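# Seat three sleeves band-down on separate pins

## Task

Three sleeves will show up. Fit each one over a different pin with its coloured band at the bottom, then press it fully down until it sits on the table. A sleeve that lands on a pin's rim and slides down from there may count as a failure.

## Robot and tools

Robot: two Doosan M1013 arms, left_arm and right_arm, each with a Robotiq 140 two-finger gripper. The left gripper's fingers can fold at a hinge. Only the outer quarter of each pad, near the tip, grips at the commanded strength. Deeper toward the palm, the fingers wrap and pull the part inward: narrow parts slip, wide ones get squeezed extra. A left fingertip pushed against a surface folds easily, so contact can go unnoticed and later grips can fail. The right gripper's fingers are rigid. Base positions in the scene frame: left_arm (-0.090, +0.585, 0), right_arm (+0.038, -0.654, 0) m, each turned only slightly about z.

Frames: the scene frame has its origin at table-top height, midway between the nominal bases, with +z up, +x out over the table and left_arm toward +y. Camera names do not indicate sides. Each arm reports its hand pose and velocities in its own base frame. Motion offsets are taken along the axes of that arm's current Hand target. Gripper axes: +z points along the fingers and the fingers open and close along y. end_effector_position is the spot between the closed pads. Fingertips extend about 33 mm past it for gaps up to 40 mm, and about 9 mm when fully open.

Row layout, shared by execute_actions and move: one row is 18 numbers, each in [-1, 1], covering both arms even if only one moves. Order: left dx, dy, dz, rx, ry, rz, left gripper position, force_limit, speed, then the same nine for right. dx to rz are an offset, not a pose, measured from the Hand target as it stood when the action or move began. 1.0 equals 0.6 m or 180 degrees. rx, ry, rz form one rotation vector. Six zeros hold an arm at its Hand target. Gripper position: +1 is fully open (140 mm), about -0.8 brings the pads together, and -1 closes until blocked. force_limit runs from about 14 N at -1 to 58 N at +1. speed runs from about 30 mm/s at -1 to 250 mm/s at +1, and faster closing grips harder. Both start at +1. Gripper numbers are commands every time, so repeat the last values to leave a gripper unchanged.

execute_actions(actions, cameras): actions is a list of actions. Each action is a list of up to 15 rows, each row lasting 1/30 s; a shorter action repeats its final row. Every row in an action counts from the same start pose, while the next action starts afresh, so repeating an offset moves the arm again. An empty actions list returns images from all cameras.

move(target, speed, blend, stop_force, zero, blocking, cameras): drives straight-line paths. target is one 18-number row or a list of up to 15 rows, all measured from the same starting Hand targets. speed is the top path speed in m/s, from 0.002 to 2 (default 0.25); rotation may go twice that in rad/s. blend, in metres, rounds corners in a list; 0 means stop at each point. stop_force is in N, 10 to 80, one value for both arms. An arm's path ends once it pushes that much against its direction of travel, but it keeps pressing afterward. Use it only slowly and never while the gripper rotates. Leave it out when backing off a contact. zero (default true) resets the force baseline before the move. blocking=false returns early and cannot be combined with stop_force. Paths do not avoid obstacles, and fast moves lag and stray. Route around an arm's own base. The result line 'move:' reports done, off_target, moving, held or fault, plus limits such as paced or held.

wait(seconds 0 to 10) lets time pass with the last commands held. stop brakes a running move; the fingers keep moving. zoom_image(camera: cam_head_left or cam_head_right, region [x0, y0, x1, y1] in image pixels, at most 504 by 504) enlarges part of the latest image; both images are 896x504. show_instructions shows the reference pages. clear_fault(arm) resets a torque or force fault. read_manual gives licence text. finished_scene(scene: this scene's number) ends the scene for good.

Results: each call returns the Hand target, which is the last commanded pose after clipping, and the next offsets count from it. Results also list end_effector_position, the orientation quaternion, joint values, torques, external torque estimates, flange force in the gripper's own axes, and Tool commands. Each control step limits the commanded pose to within 70 mm and 16 degrees of the measured pose. The gripper may settle short of its target; resend the remaining offset if needed. object_status: 0 moving, 1 blocked while opening, 2 blocked while closing (a grip), 3 reached the position or pads met. It can lag 0.2 to 1.7 s behind contact. To squeeze harder, raise force_limit and change position slightly, for example -1 to -0.98. position_measured is in counts: 3 is open, 230 is pads touching.

Avoid: an arm reports a fault and stops if joint contact torque hits its limit (wrist joints only about 33 to 36 N m) or outside force reaches 144 N. The arms are stiff, so aiming even slightly past a firm contact can trigger this. Approach surfaces slowly. Motors overheat from sustained loads, stretched reach or pushing against unreachable poses, and the arm then brakes for 30 s or more. Do not drop parts, release moving parts, slam, or push hard. Never let the arms press on each other or grip the other gripper. Keep every object on the table. Avoid heavy twist or leverage on the gripper. The clearance check may hold commands that bring the arms close together. Loose objects may occasionally be nudged by outside pushes.

Each tool is called after "Request:" by a JSON object that holds its "fn" and its "kwargs".

Reference images:

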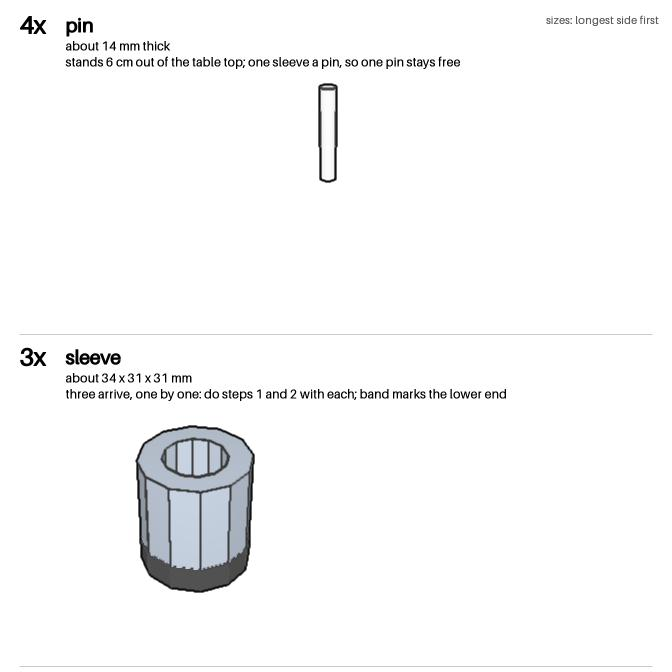

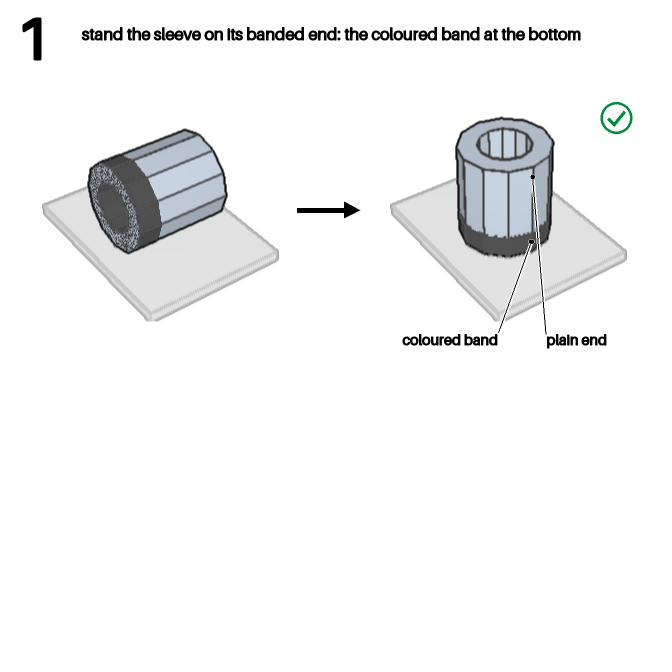

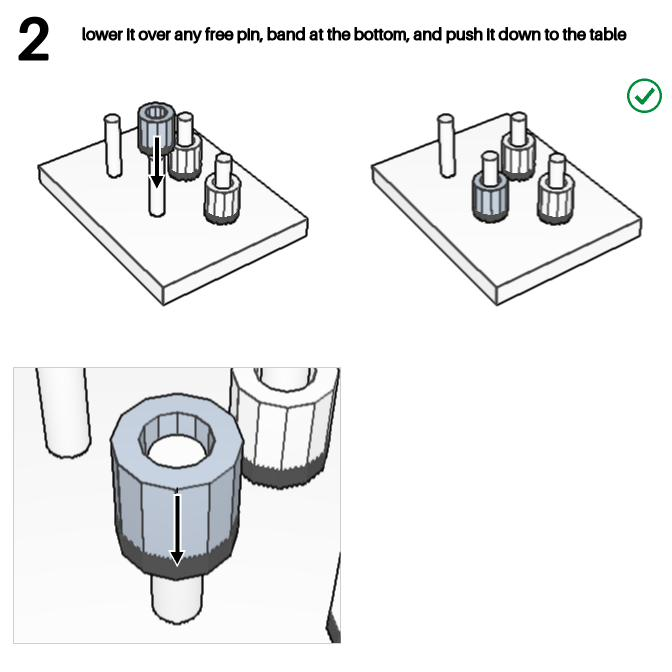

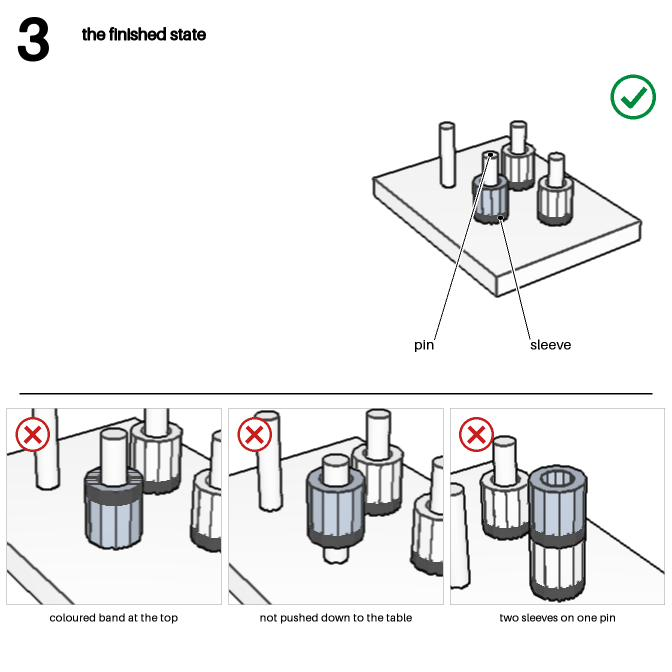

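## Session

Request:
{"fn": "execute_actions", "kwargs": {"actions": []}}

Scene clock: 0.00 s.
left_arm: end_effector_position=(+0.7390, +0.2487, +0.1355) position_measured=3 object_status=3 end_effector_quat_wxyz=(+0.010, +0.931, +0.365, -0.014) | right_arm: end_effector_position=(+0.2150, -0.5903, +0.2599) position_measured=3 object_status=3 end_effector_quat_wxyz=(-0.060, +0.988, +0.140, -0.032)
Joint positions: left_arm=[0.29 0.472 1.537 -0.023 1.16 1.123] | right_arm=[-1.255 0.224 1.652 -0.042 1.396 0.044]
Joint velocities: within noise
Joint torques (N m): no reading
External joint torques (N m): no reading
Flange force (N): no reading
Hand target: left_arm +0.7390, +0.2487, +0.1355; +0.010, +0.931, +0.365, -0.014 | right_arm +0.2150, -0.5903, +0.2599; -0.060, +0.988, +0.140, -0.032
Tool commands: left_gripper/position=+1.0 left_gripper/force_limit=+1.0 left_gripper/speed=+1.0 right_gripper/position=+1.0 right_gripper/force_limit=+1.0 right_gripper/speed=+1.0

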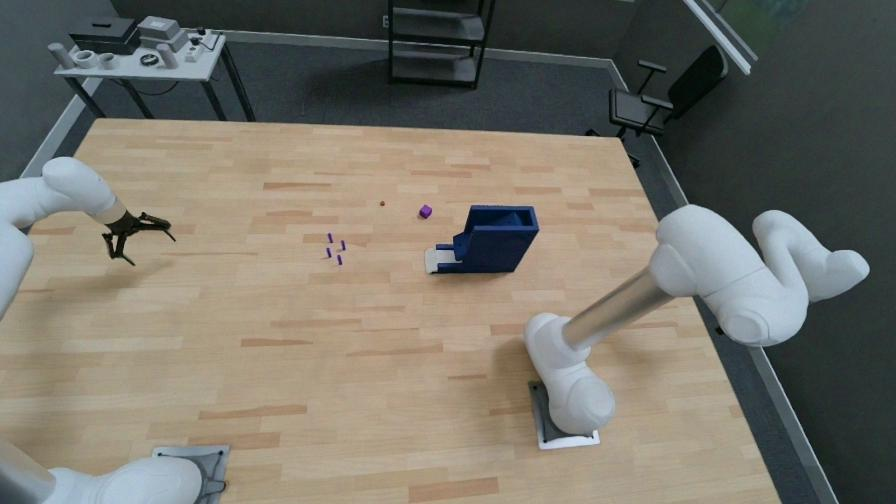

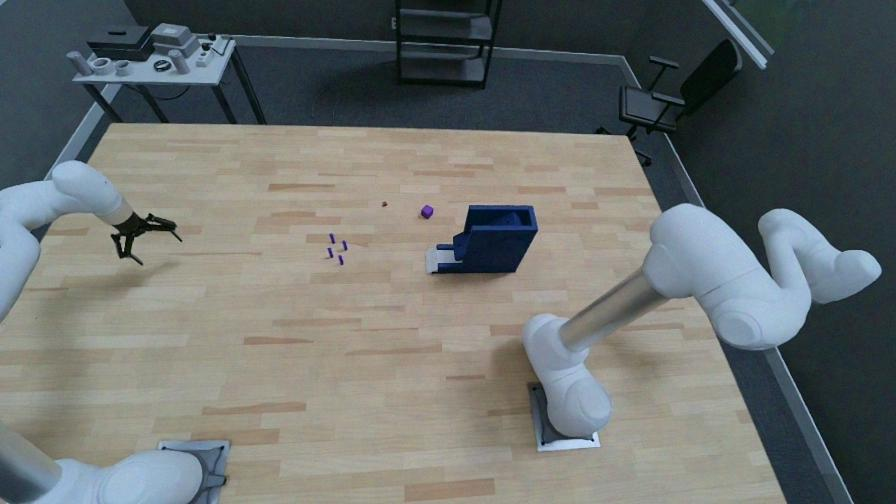

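Request:
{"fn": "zoom_image", "kwargs": {"camera": "cam_head_left", "region": [290, 170, 570, 300]}}

Request:
{"fn": "zoom_image", "kwargs": {"camera": "cam_head_right", "region": [290, 170, 570, 300]}}

Request:
{"fn": "zoom_image", "kwargs": {"camera": "cam_head_left", "region": [310, 220, 360, 280]}}

Request:
{"fn": "zoom_image", "kwargs": {"camera": "cam_head_left", "region": [400, 190, 450, 230]}}

Scaled by 1.800 from the camera's 896x504 image, which has a finer 1280x720 frame.

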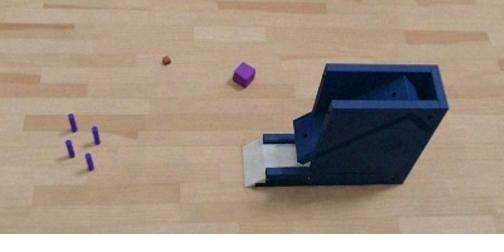

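Scaled by 1.800 from the camera's 896x504 image, which has a finer 1280x720 frame.

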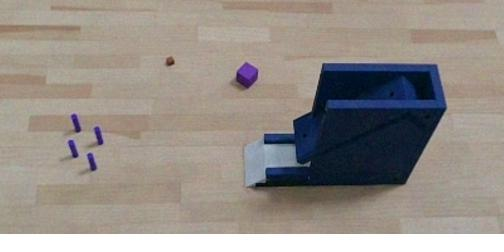

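Scaled by 8.400 from the camera's 896x504 image, which has a finer 1280x720 frame.

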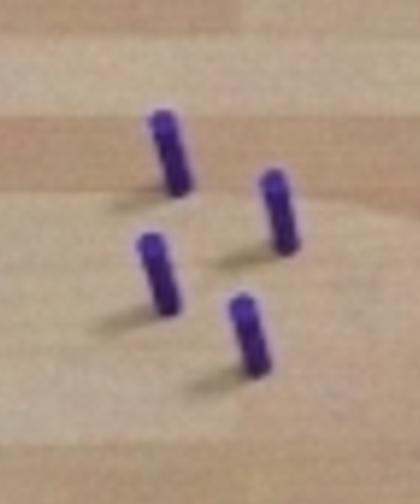

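Scaled by 10.080 from the camera's 896x504 image, which has a finer 1280x720 frame.

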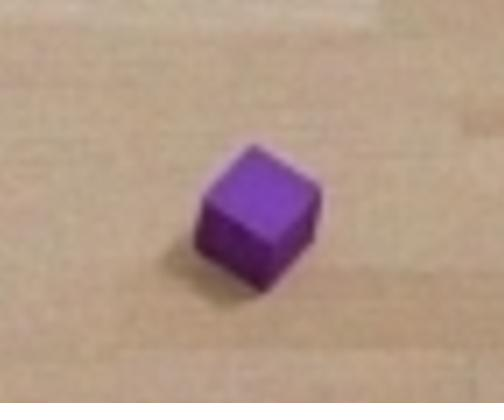

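Request:
{"fn": "zoom_image", "kwargs": {"camera": "cam_head_left", "region": [415, 195, 555, 285]}}

Request:
{"fn": "wait", "kwargs": {"seconds": 1, "cameras": ["cam_head_left"]}}

Request:
{"fn": "zoom_image", "kwargs": {"camera": "cam_head_left", "region": [415, 195, 555, 285]}}

Scaled by 3.600 from the camera's 896x504 image, which has a finer 1280x720 frame.

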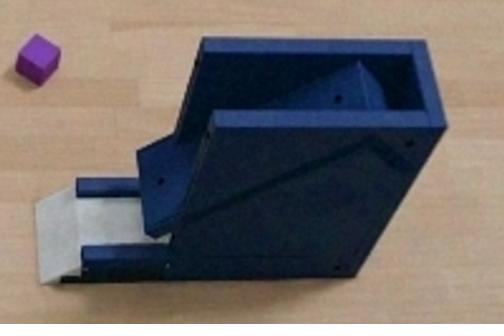

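Scene clock: 14.47 s.
left_arm: end_effector_position=(+0.7390, +0.2487, +0.1355) position_measured=3 object_status=3 end_effector_quat_wxyz=(+0.010, +0.931, +0.365, -0.014) | right_arm: end_effector_position=(+0.2150, -0.5903, +0.2599) position_measured=3 object_status=3 end_effector_quat_wxyz=(-0.060, +0.988, +0.140, -0.032)
Joint positions: left_arm=[0.29 0.472 1.537 -0.023 1.16 1.123] | right_arm=[-1.255 0.224 1.652 -0.042 1.396 0.044]
Joint torques (N m): left_arm=[-0.24 -86.98 -36.97 3.81 -0.27 -0.17] | right_arm=[-0.15 -60.74 -39.11 4.08 0.33 -0.07]
External joint torques (N m): left_arm=[0.29 0.27 -1.71 0.14 0.3 0.17] | right_arm=[0.05 -1.8 -0.54 -0.03 0.01 0.07]
Flange force (N): left_arm=[4.4 1.3 -2.0] | right_arm=[-0.1 -1.9 -1.3]
Hand target: left_arm +0.7390, +0.2487, +0.1355; +0.010, +0.931, +0.365, -0.014 | right_arm +0.2150, -0.5903, +0.2599; -0.060, +0.988, +0.140, -0.032
Tool commands: left_gripper/position=+1.0 left_gripper/force_limit=+1.0 left_gripper/speed=+1.0 right_gripper/position=+1.0 right_gripper/force_limit=+1.0 right_gripper/speed=+1.0
wait: 1.00 s; at rest from the start
Images, in order (width x height): cam_head_left 896x504.

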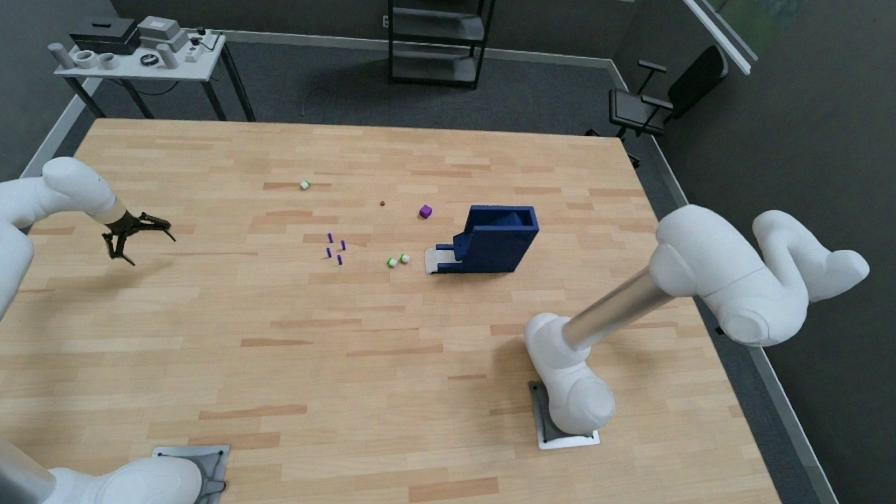

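Scaled by 3.600 from the camera's 896x504 image, which has a finer 1280x720 frame.

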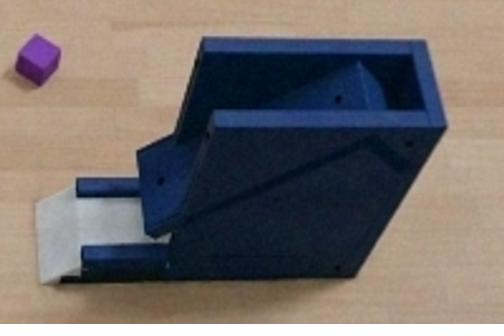

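Request:
{"fn": "wait", "kwargs": {"seconds": 0.5, "cameras": ["all"]}}

Request:
{"fn": "zoom_image", "kwargs": {"camera": "cam_head_left", "region": [380, 240, 420, 280]}}

Request:
{"fn": "zoom_image", "kwargs": {"camera": "cam_head_right", "region": [380, 240, 420, 280]}}

Request:
{"fn": "zoom_image", "kwargs": {"camera": "cam_head_left", "region": [285, 165, 325, 205]}}

Request:
{"fn": "zoom_image", "kwargs": {"camera": "cam_head_right", "region": [285, 165, 325, 205]}}

Request:
{"fn": "zoom_image", "kwargs": {"camera": "cam_head_right", "region": [310, 220, 360, 280]}}

Scene clock: 23.17 s.
left_arm: end_effector_position=(+0.7390, +0.2487, +0.1355) position_measured=3 object_status=3 end_effector_quat_wxyz=(+0.010, +0.931, +0.365, -0.014) | right_arm: end_effector_position=(+0.2150, -0.5903, +0.2599) position_measured=3 object_status=3 end_effector_quat_wxyz=(-0.060, +0.988, +0.140, -0.032)
Joint positions: left_arm=[0.29 0.472 1.537 -0.023 1.16 1.123] | right_arm=[-1.255 0.224 1.652 -0.042 1.396 0.044]
Joint torques (N m): left_arm=[-0.22 -86.98 -37.1 3.81 -0.25 -0.1] | right_arm=[-0.38 -61.05 -39.27 4.1 0.32 -0.09]
External joint torques (N m): left_arm=[0.03 -0.09 -1.68 0.13 0.27 0.1] | right_arm=[0.58 -1.51 -0.46 -0.03 0.02 0.08]
Flange force (N): left_arm=[3.6 1.4 -2.1] | right_arm=[0.8 -1.6 -1.2]
Hand target: left_arm +0.7390, +0.2487, +0.1355; +0.010, +0.931, +0.365, -0.014 | right_arm +0.2150, -0.5903, +0.2599; -0.060, +0.988, +0.140, -0.032
Tool commands: left_gripper/position=+1.0 left_gripper/force_limit=+1.0 left_gripper/speed=+1.0 right_gripper/position=+1.0 right_gripper/force_limit=+1.0 right_gripper/speed=+1.0
wait: 0.50 s; at rest from the start

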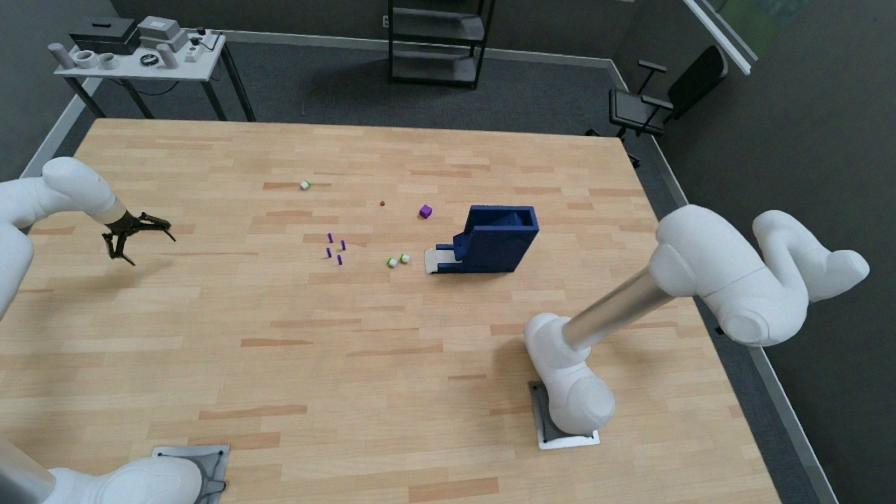

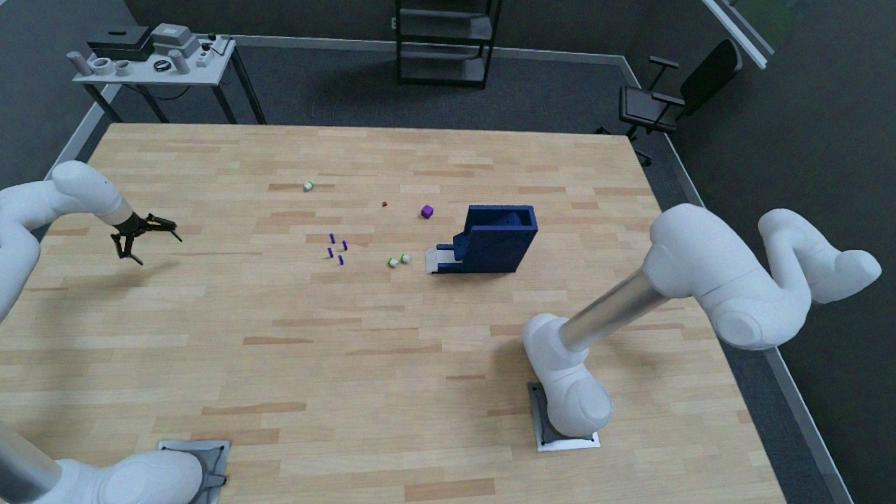

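Scaled by 12.600 from the camera's 896x504 image, which has a finer 1280x720 frame.

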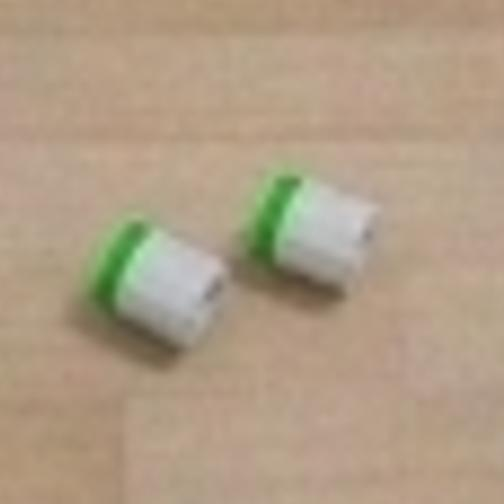

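Scaled by 12.600 from the camera's 896x504 image, which has a finer 1280x720 frame.

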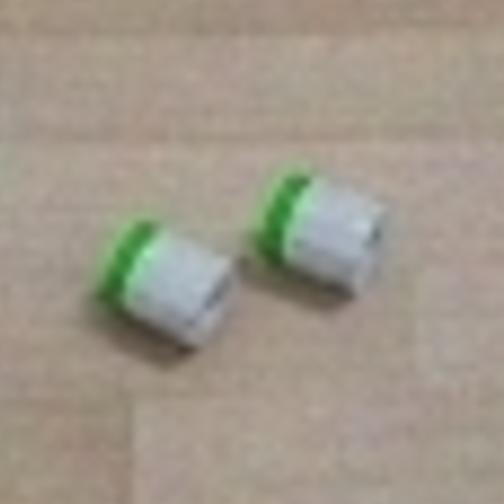

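Scaled by 12.600 from the camera's 896x504 image, which has a finer 1280x720 frame.

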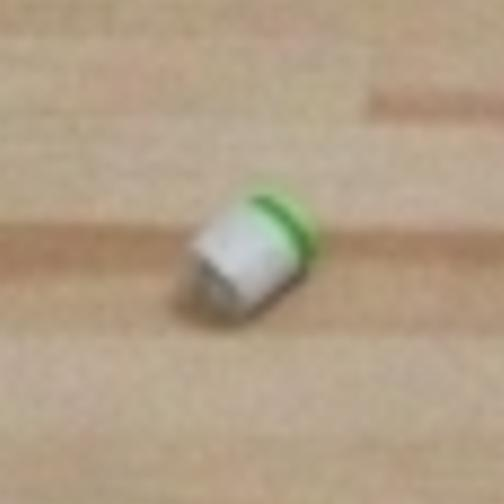

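Scaled by 12.600 from the camera's 896x504 image, which has a finer 1280x720 frame.

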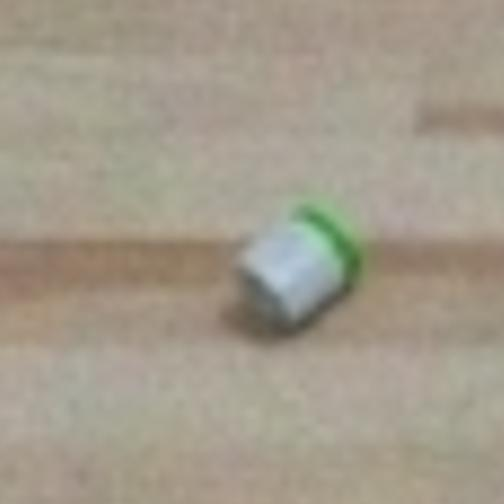

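Scaled by 8.400 from the camera's 896x504 image, which has a finer 1280x720 frame.

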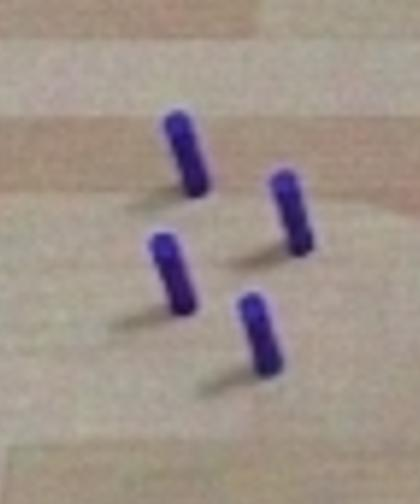

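Request:
{"fn": "move", "kwargs": {"target": [-0.72187, 0.99127, -0.0752, 0.0004, 0.0110, -0.1333, -1, -1, 0, 0, 0, 0, 0, 0, 0, 1, 1, 1], "speed": 0.4, "cameras": ["all"]}}

Request:
{"fn": "zoom_image", "kwargs": {"camera": "cam_head_left", "region": [300, 190, 450, 290]}}

Scene clock: 102.70 s.
left_arm: end_effector_position=(+0.8261, -0.4804, +0.1996) position_measured=233 object_status=3 end_effector_quat_wxyz=(+0.000, +0.835, +0.550, +0.000) | right_arm: end_effector_position=(+0.2150, -0.5903, +0.2599) position_measured=3 object_status=3 end_effector_quat_wxyz=(-0.060, +0.988, +0.140, -0.032)
Joint positions: left_arm=[-0.563 0.709 1.025 0 1.408 -0.157] | right_arm=[-1.255 0.224 1.652 -0.042 1.396 0.044]
Joint torques (N m): left_arm=[-0.48 -111.54 -40.4 4.22 -0.27 -0.12] | right_arm=[-0.36 -60.78 -39.2 4.08 0.32 -0.07]
External joint torques (N m): left_arm=[0.63 0.55 -1.8 0.15 0.27 0.12] | right_arm=[-0.16 -1.41 -0.45 -0.05 0.02 0.07]
Flange force (N): left_arm=[-0.1 7.3 -2.6] | right_arm=[-0.3 -1.4 -1.1]
Hand target: left_arm +0.8261, -0.4804, +0.1995; +0.000, +0.835, +0.550, +0.000 | right_arm +0.2150, -0.5903, +0.2599; -0.060, +0.988, +0.140, -0.032
Off the commanded pose: left_arm 0.000 m, 0 deg | right_arm 0.000 m, 0 deg.
move: done

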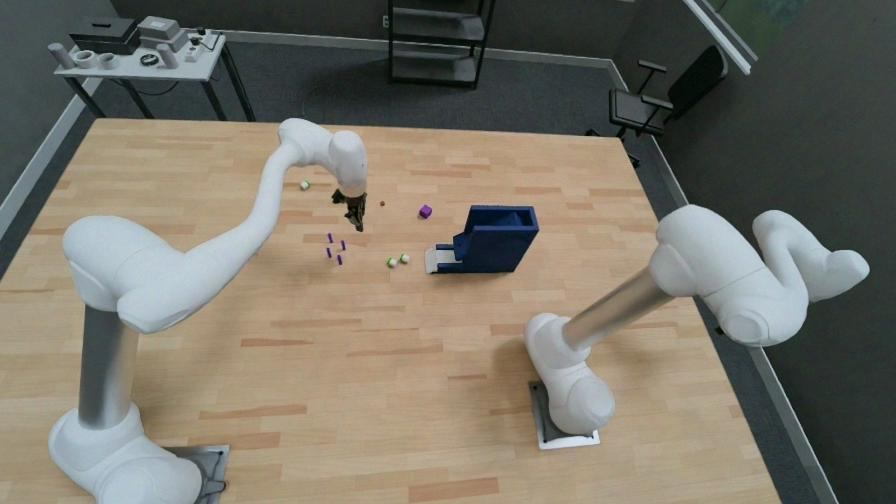

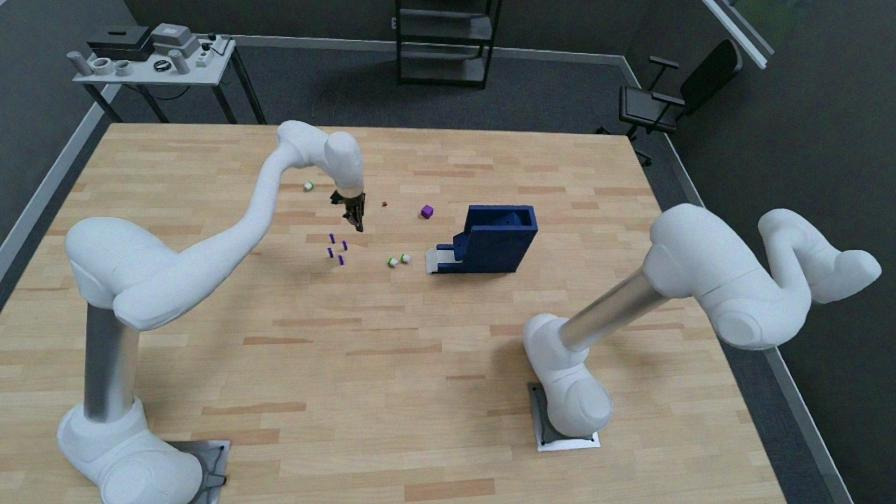

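Scaled by 3.360 from the camera's 896x504 image, which has a finer 1280x720 frame.

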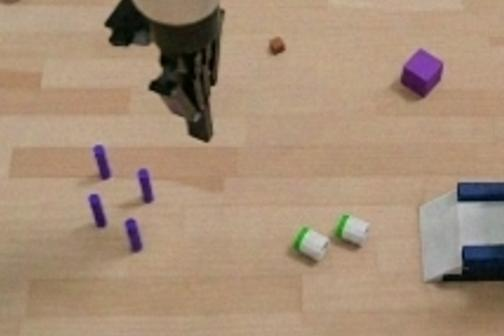

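Request:
{"fn": "move", "kwargs": {"target": [0, 0, 0.216, 0, 0, 0, -1, -1, 0, 0, 0, 0, 0, 0, 0, 1, 1, 1], "speed": 0.25}}

Request:
{"fn": "move", "kwargs": {"target": [0, 0, 0.11, 0, 0, 0, -1, -1, 0, 0, 0, 0, 0, 0, 0, 1, 1, 1], "speed": 0.012, "stop_force": 10, "cameras": ["all"]}}

Request:
{"fn": "zoom_image", "kwargs": {"camera": "cam_head_left", "region": [310, 190, 430, 290]}}

Request:
{"fn": "zoom_image", "kwargs": {"camera": "cam_head_right", "region": [310, 190, 430, 290]}}

Scene clock: 119.23 s.
left_arm: end_effector_position=(+0.8260, -0.4804, +0.0700) position_measured=233 object_status=3 end_effector_quat_wxyz=(+0.000, +0.835, +0.550, +0.000) | right_arm: end_effector_position=(+0.2150, -0.5903, +0.2599) position_measured=3 object_status=3 end_effector_quat_wxyz=(-0.060, +0.988, +0.140, -0.032)
Joint positions: left_arm=[-0.563 0.77 1.158 0 1.215 -0.157] | right_arm=[-1.255 0.224 1.652 -0.042 1.396 0.044]
Joint torques (N m): left_arm=[-0.43 -113.98 -38.34 4.01 -0.18 -0.12] | right_arm=[-0.43 -60.94 -39.28 4.09 0.31 -0.07]
External joint torques (N m): left_arm=[1.38 -0.16 -1.92 0.19 0.18 0.12] | right_arm=[0.09 -1.74 -0.53 -0.04 0.03 0.07]
Flange force (N): left_arm=[0.9 6.0 -1.9] | right_arm=[0.0 -1.8 -1.3]
Hand target: left_arm +0.8260, -0.4804, +0.0699; +0.000, +0.835, +0.550, +0.000 | right_arm +0.2150, -0.5903, +0.2599; -0.060, +0.988, +0.140, -0.032
Off the commanded pose: left_arm 0.000 m, 0 deg | right_arm 0.000 m, 0 deg.
move: done

Scene clock: 122.83 s.
left_arm: end_effector_position=(+0.8260, -0.4804, +0.0339) position_measured=233 object_status=3 end_effector_quat_wxyz=(+0.000, +0.835, +0.550, +0.000) | right_arm: end_effector_position=(+0.2150, -0.5903, +0.2599) position_measured=3 object_status=3 end_effector_quat_wxyz=(-0.060, +0.988, +0.140, -0.032)
Joint positions: left_arm=[-0.563 0.793 1.184 0 1.165 -0.157] | right_arm=[-1.255 0.224 1.652 -0.042 1.396 0.044]
Joint torques (N m): left_arm=[-0.44 -99.21 -31.18 3.93 -1.59 -0.12] | right_arm=[-0.68 -61.02 -39.18 4.1 0.3 -0.04]
External joint torques (N m): left_arm=[0.66 -15.77 -8.25 0.15 1.59 0.12] | right_arm=[0.38 -1.8 -0.63 -0.04 0.05 0.03]
Flange force (N): left_arm=[0.6 1.6 -18.5] | right_arm=[0.4 -1.8 -1.5]
Hand target: left_arm +0.8260, -0.4804, +0.0339; +0.000, +0.835, +0.550, +0.000 (not the last commanded pose) | right_arm +0.2150, -0.5903, +0.2599; -0.060, +0.988, +0.140, -0.032
Off the commanded pose: left_arm 0.030 m, 0 deg | right_arm 0.000 m, 0 deg.
move: contact (left_arm)

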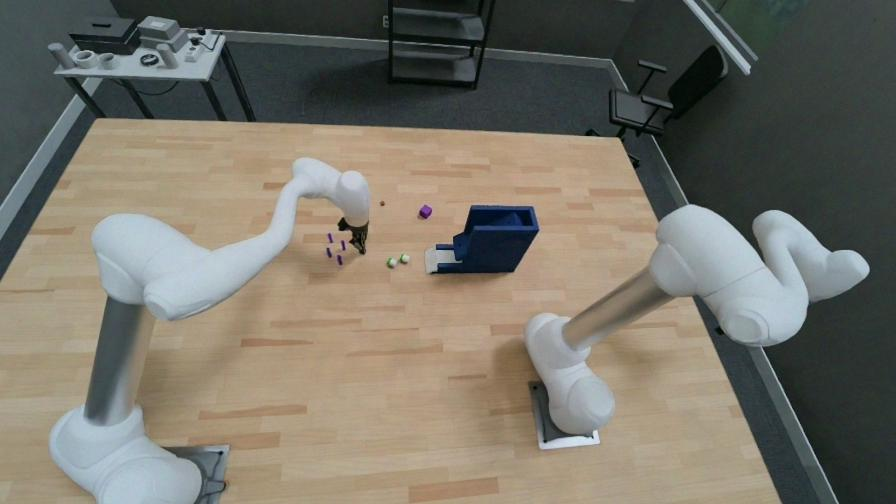

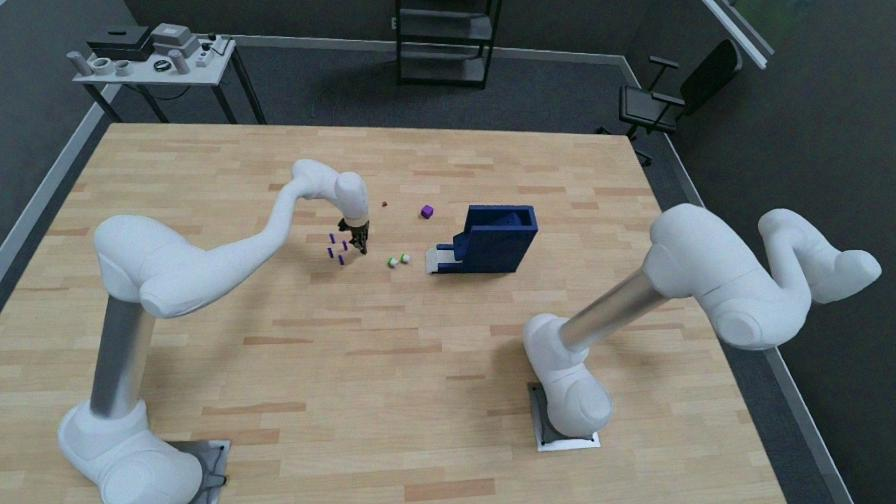

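Scaled by 4.200 from the camera's 896x504 image, which has a finer 1280x720 frame.

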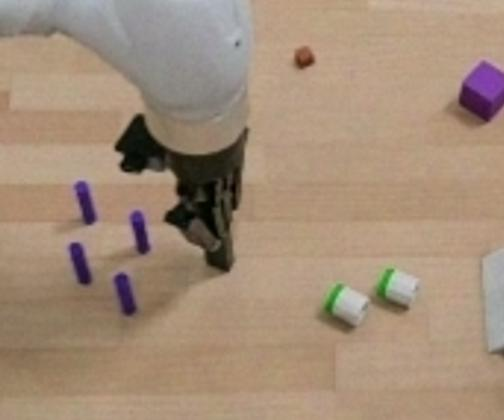

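Scaled by 4.200 from the camera's 896x504 image, which has a finer 1280x720 frame.

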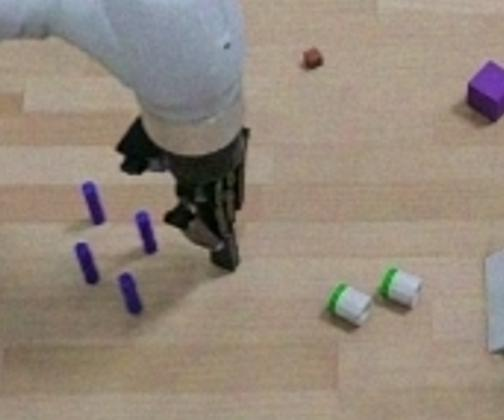

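Request:
{"fn": "move", "kwargs": {"target": [[0, 0, -0.1268, 0, 0, 0, -0.08, -1, 0, 0, 0, 0, 0, 0, 0, 1, 1, 1], [-0.30818, 0.06445, -0.12683, 0, 0, 0, -0.08, -1, 0, 0, 0, 0, 0, 0, 0, 1, 1, 1]], "speed": 0.2, "blend": [0.02, 0], "cameras": ["all"]}}

Request:
{"fn": "zoom_image", "kwargs": {"camera": "cam_head_left", "region": [350, 190, 450, 290]}}

Request:
{"fn": "zoom_image", "kwargs": {"camera": "cam_head_right", "region": [350, 190, 450, 290]}}

Scene clock: 165.03 s.
left_arm: end_effector_position=(+0.7886, -0.6656, +0.1100) position_measured=139 object_status=3 end_effector_quat_wxyz=(+0.000, +0.835, +0.550, +0.000) | right_arm: end_effector_position=(+0.2150, -0.5903, +0.2599) position_measured=3 object_status=3 end_effector_quat_wxyz=(-0.060, +0.988, +0.140, -0.032)
Joint positions: left_arm=[-0.734 0.89 0.861 0 1.391 -0.329] | right_arm=[-1.255 0.224 1.652 -0.042 1.396 0.044]
Joint torques (N m): left_arm=[-0.43 -124.7 -40.24 4.2 -0.25 -0.15] | right_arm=[-0.51 -60.66 -39.29 4.13 0.31 -0.05]
External joint torques (N m): left_arm=[1.02 -0.27 -2.15 0.21 0.26 0.15] | right_arm=[0.75 -2.3 -0.6 -0.05 0.03 0.04]
Flange force (N): left_arm=[-1.4 8.4 -2.9] | right_arm=[0.9 -2.6 -1.6]
Hand target: left_arm +0.7887, -0.6656, +0.1100; +0.000, +0.835, +0.550, +0.000 | right_arm +0.2150, -0.5903, +0.2599; -0.060, +0.988, +0.140, -0.032
Off the commanded pose: left_arm 0.000 m, 0 deg | right_arm 0.000 m, 0 deg.
move: done

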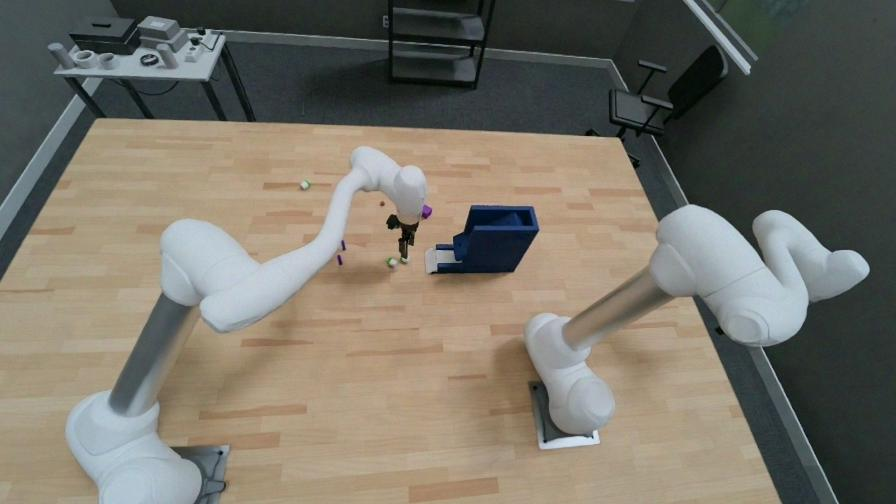

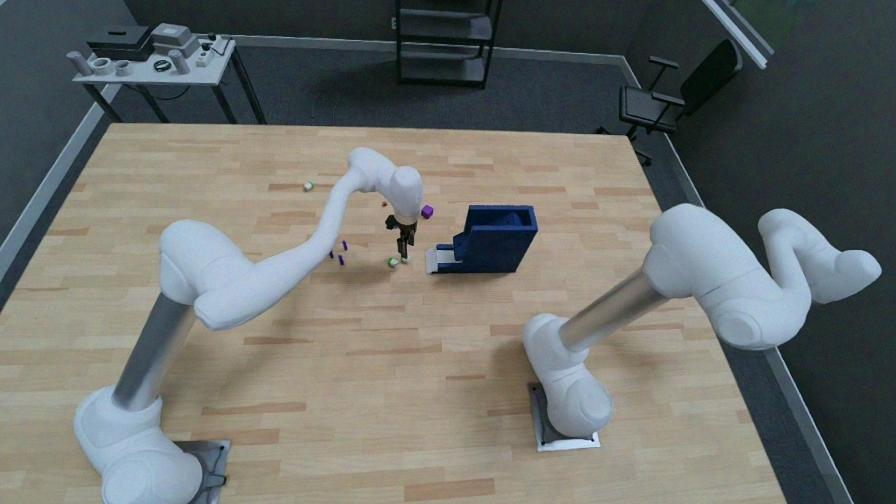

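Scaled by 5.040 from the camera's 896x504 image, which has a finer 1280x720 frame.

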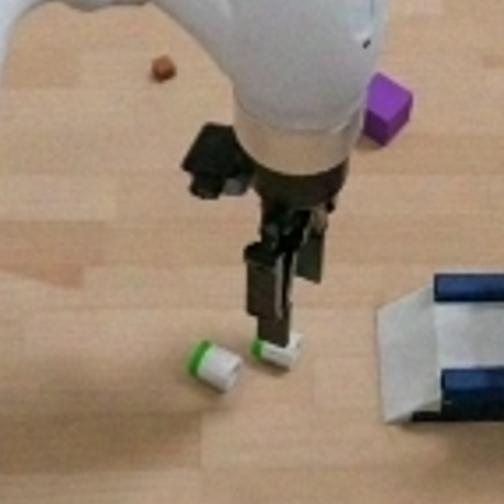

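Scaled by 5.040 from the camera's 896x504 image, which has a finer 1280x720 frame.

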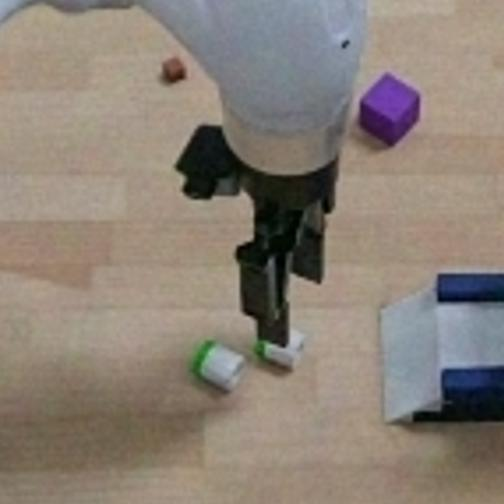

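Request:
{"fn": "move", "kwargs": {"target": [0, 0, 0.12167, 0, 0, 0, -0.08, -1, 0, 0, 0, 0, 0, 0, 0, 1, 1, 1], "speed": 0.1}}

Request:
{"fn": "move", "kwargs": {"target": [0, 0, 0, 0, 0, 0, -1, -0.3, -1, 0, 0, 0, 0, 0, 0, 1, 1, 1], "cameras": ["all"]}}

Request:
{"fn": "zoom_image", "kwargs": {"camera": "cam_head_left", "region": [370, 210, 450, 290]}}

Scene clock: 232.13 s.
left_arm: end_effector_position=(+0.7886, -0.6655, +0.0369) position_measured=139 object_status=3 end_effector_quat_wxyz=(+0.000, +0.835, +0.550, +0.000) | right_arm: end_effector_position=(+0.2150, -0.5903, +0.2599) position_measured=3 object_status=3 end_effector_quat_wxyz=(-0.060, +0.988, +0.140, -0.032)
Joint positions: left_arm=[-0.734 0.925 0.93 0 1.288 -0.329] | right_arm=[-1.255 0.224 1.652 -0.042 1.396 0.044]
Joint torques (N m): left_arm=[-0.17 -126.27 -39.28 4.09 -0.22 -0.1] | right_arm=[-0.71 -60.9 -39.13 4.07 0.33 -0.01]
External joint torques (N m): left_arm=[0.35 0.28 -2 0.19 0.23 0.1] | right_arm=[0.62 -1.89 -0.64 -0.01 0.02 0.01]
Flange force (N): left_arm=[-2.0 8.2 -1.7] | right_arm=[0.7 -1.9 -1.6]
Hand target: left_arm +0.7886, -0.6656, +0.0370; +0.000, +0.835, +0.550, +0.000 | right_arm +0.2150, -0.5903, +0.2599; -0.060, +0.988, +0.140, -0.032
Off the commanded pose: left_arm 0.000 m, 0 deg | right_arm 0.000 m, 0 deg.
move: done

Scene clock: 233.33 s.
left_arm: end_effector_position=(+0.7886, -0.6656, +0.0370) position_measured=186 object_status=0 end_effector_quat_wxyz=(+0.000, +0.835, +0.550, +0.000) | right_arm: end_effector_position=(+0.2150, -0.5903, +0.2599) position_measured=3 object_status=3 end_effector_quat_wxyz=(-0.060, +0.988, +0.140, -0.032)
Joint positions: left_arm=[-0.734 0.925 0.93 0 1.288 -0.329] | right_arm=[-1.255 0.224 1.652 -0.042 1.396 0.044]
Joint torques (N m): left_arm=[-0.34 -125.86 -39.02 4.1 -0.22 -0.12] | right_arm=[-0.5 -60.71 -39.11 4.06 0.32 -0.01]
External joint torques (N m): left_arm=[0.06 -0.05 -2.31 0.18 0.22 0.12] | right_arm=[0.52 -2.32 -0.76 0.01 0.03 0]
Flange force (N): left_arm=[-2.4 8.6 -2.1] | right_arm=[0.5 -2.4 -1.9]
Hand target: left_arm +0.7886, -0.6656, +0.0370; +0.000, +0.835, +0.550, +0.000 | right_arm +0.2150, -0.5903, +0.2599; -0.060, +0.988, +0.140, -0.032
Off the commanded pose: left_arm 0.000 m, 0 deg | right_arm 0.000 m, 0 deg.
move: done

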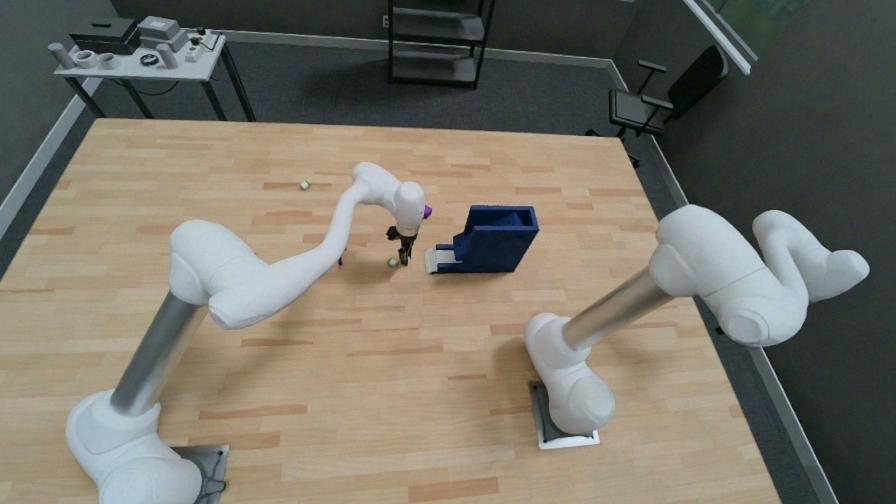

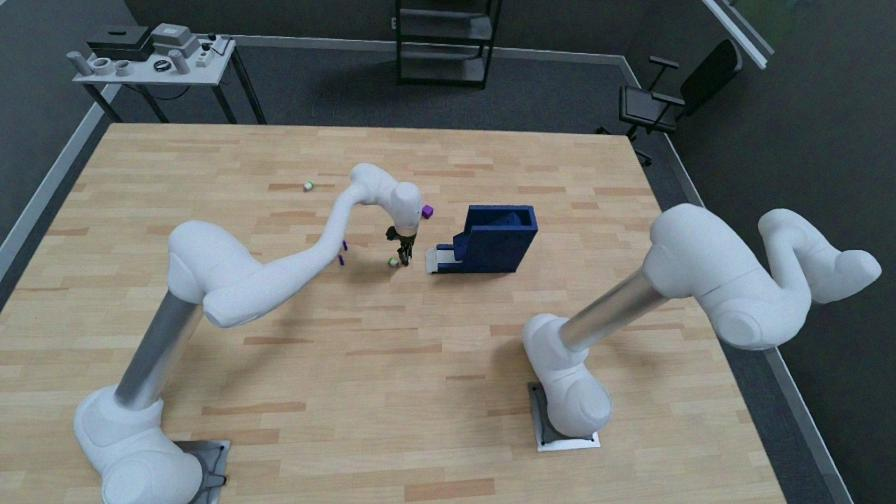

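Scaled by 6.300 from the camera's 896x504 image, which has a finer 1280x720 frame.

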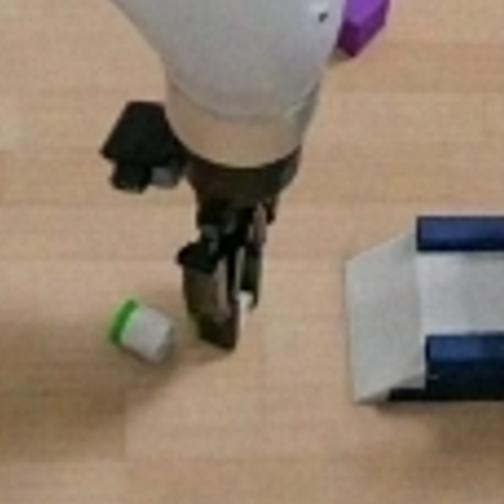

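Request:
{"fn": "wait", "kwargs": {"seconds": 0.3}}

Request:
{"fn": "move", "kwargs": {"target": [[0, 0, -0.13833, 0, 0, 0, -1, -0.3, -1, 0, 0, 0, 0, 0, 0, 0, 1, 1, 1], [0.09092, -0.22065, -0.13833, 0, 0, 0, -1, -0.3, -1, 0, 0, 0, 0, 0, 0, 0, 1, 1, 1], [0.09092, -0.22065, -0.001, 0, 0, 0, -1, -0.3, -1, 0, 0, 0, 0, 0, 0, 0, 1, 1, 1]], "speed": [0.1, 0.2, 0.08], "blend": [0.03, 0.03, 0], "cameras": ["all"]}}

Request:
{"fn": "zoom_image", "kwargs": {"camera": "cam_head_left", "region": [350, 210, 450, 310]}}

Request:
{"fn": "zoom_image", "kwargs": {"camera": "cam_head_right", "region": [350, 210, 450, 310]}}

Scene clock: 261.47 s.
left_arm: end_effector_position=(+0.7886, -0.6656, +0.0370) position_measured=186 object_status=2 end_effector_quat_wxyz=(+0.000, +0.835, +0.550, +0.000) | right_arm: end_effector_position=(+0.2150, -0.5903, +0.2599) position_measured=3 object_status=3 end_effector_quat_wxyz=(-0.060, +0.988, +0.140, -0.032)
Joint positions: left_arm=[-0.734 0.925 0.93 0 1.288 -0.329] | right_arm=[-1.255 0.224 1.652 -0.042 1.396 0.044]
Joint torques (N m): left_arm=[-0.29 -126.08 -39.31 4.11 -0.2 -0.12] | right_arm=[-0.48 -61.13 -39.09 4.08 0.31 -0.03]
External joint torques (N m): left_arm=[-0.19 0.04 -2.03 0.16 0.2 0.12] | right_arm=[0.59 -1.48 -0.62 -0.02 0.04 0.03]
Flange force (N): left_arm=[-2.4 7.6 -1.8] | right_arm=[0.8 -1.3 -1.5]
Hand target: left_arm +0.7886, -0.6656, +0.0370; +0.000, +0.835, +0.550, +0.000 | right_arm +0.2150, -0.5903, +0.2599; -0.060, +0.988, +0.140, -0.032
Tool commands: left_gripper/position=-1.0 left_gripper/force_limit=-0.3 left_gripper/speed=-1.0 right_gripper/position=+1.0 right_gripper/force_limit=+1.0 right_gripper/speed=+1.0
Off the commanded pose: left_arm 0.000 m, 0 deg | right_arm 0.000 m, 0 deg.
wait: 0.30 s; at rest from the start


Scaled by 5.040 from the camera's 896x504 image, which has a finer 1280x720 frame.
This view is cut from an older image: the scene may have changed since it was taken.

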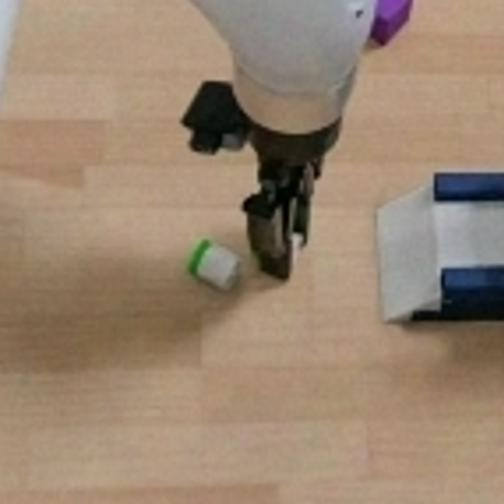

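Scaled by 5.040 from the camera's 896x504 image, which has a finer 1280x720 frame.
This view is cut from an older image: the scene may have changed since it was taken.

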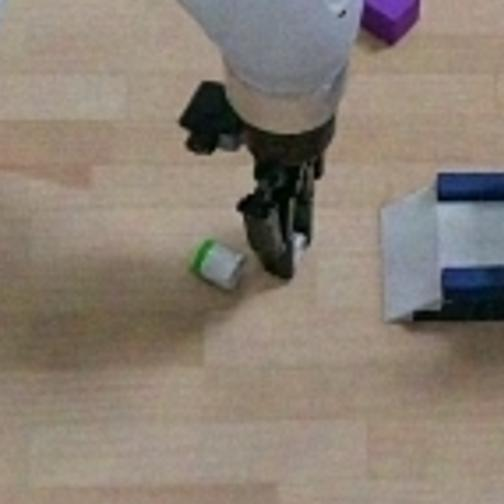

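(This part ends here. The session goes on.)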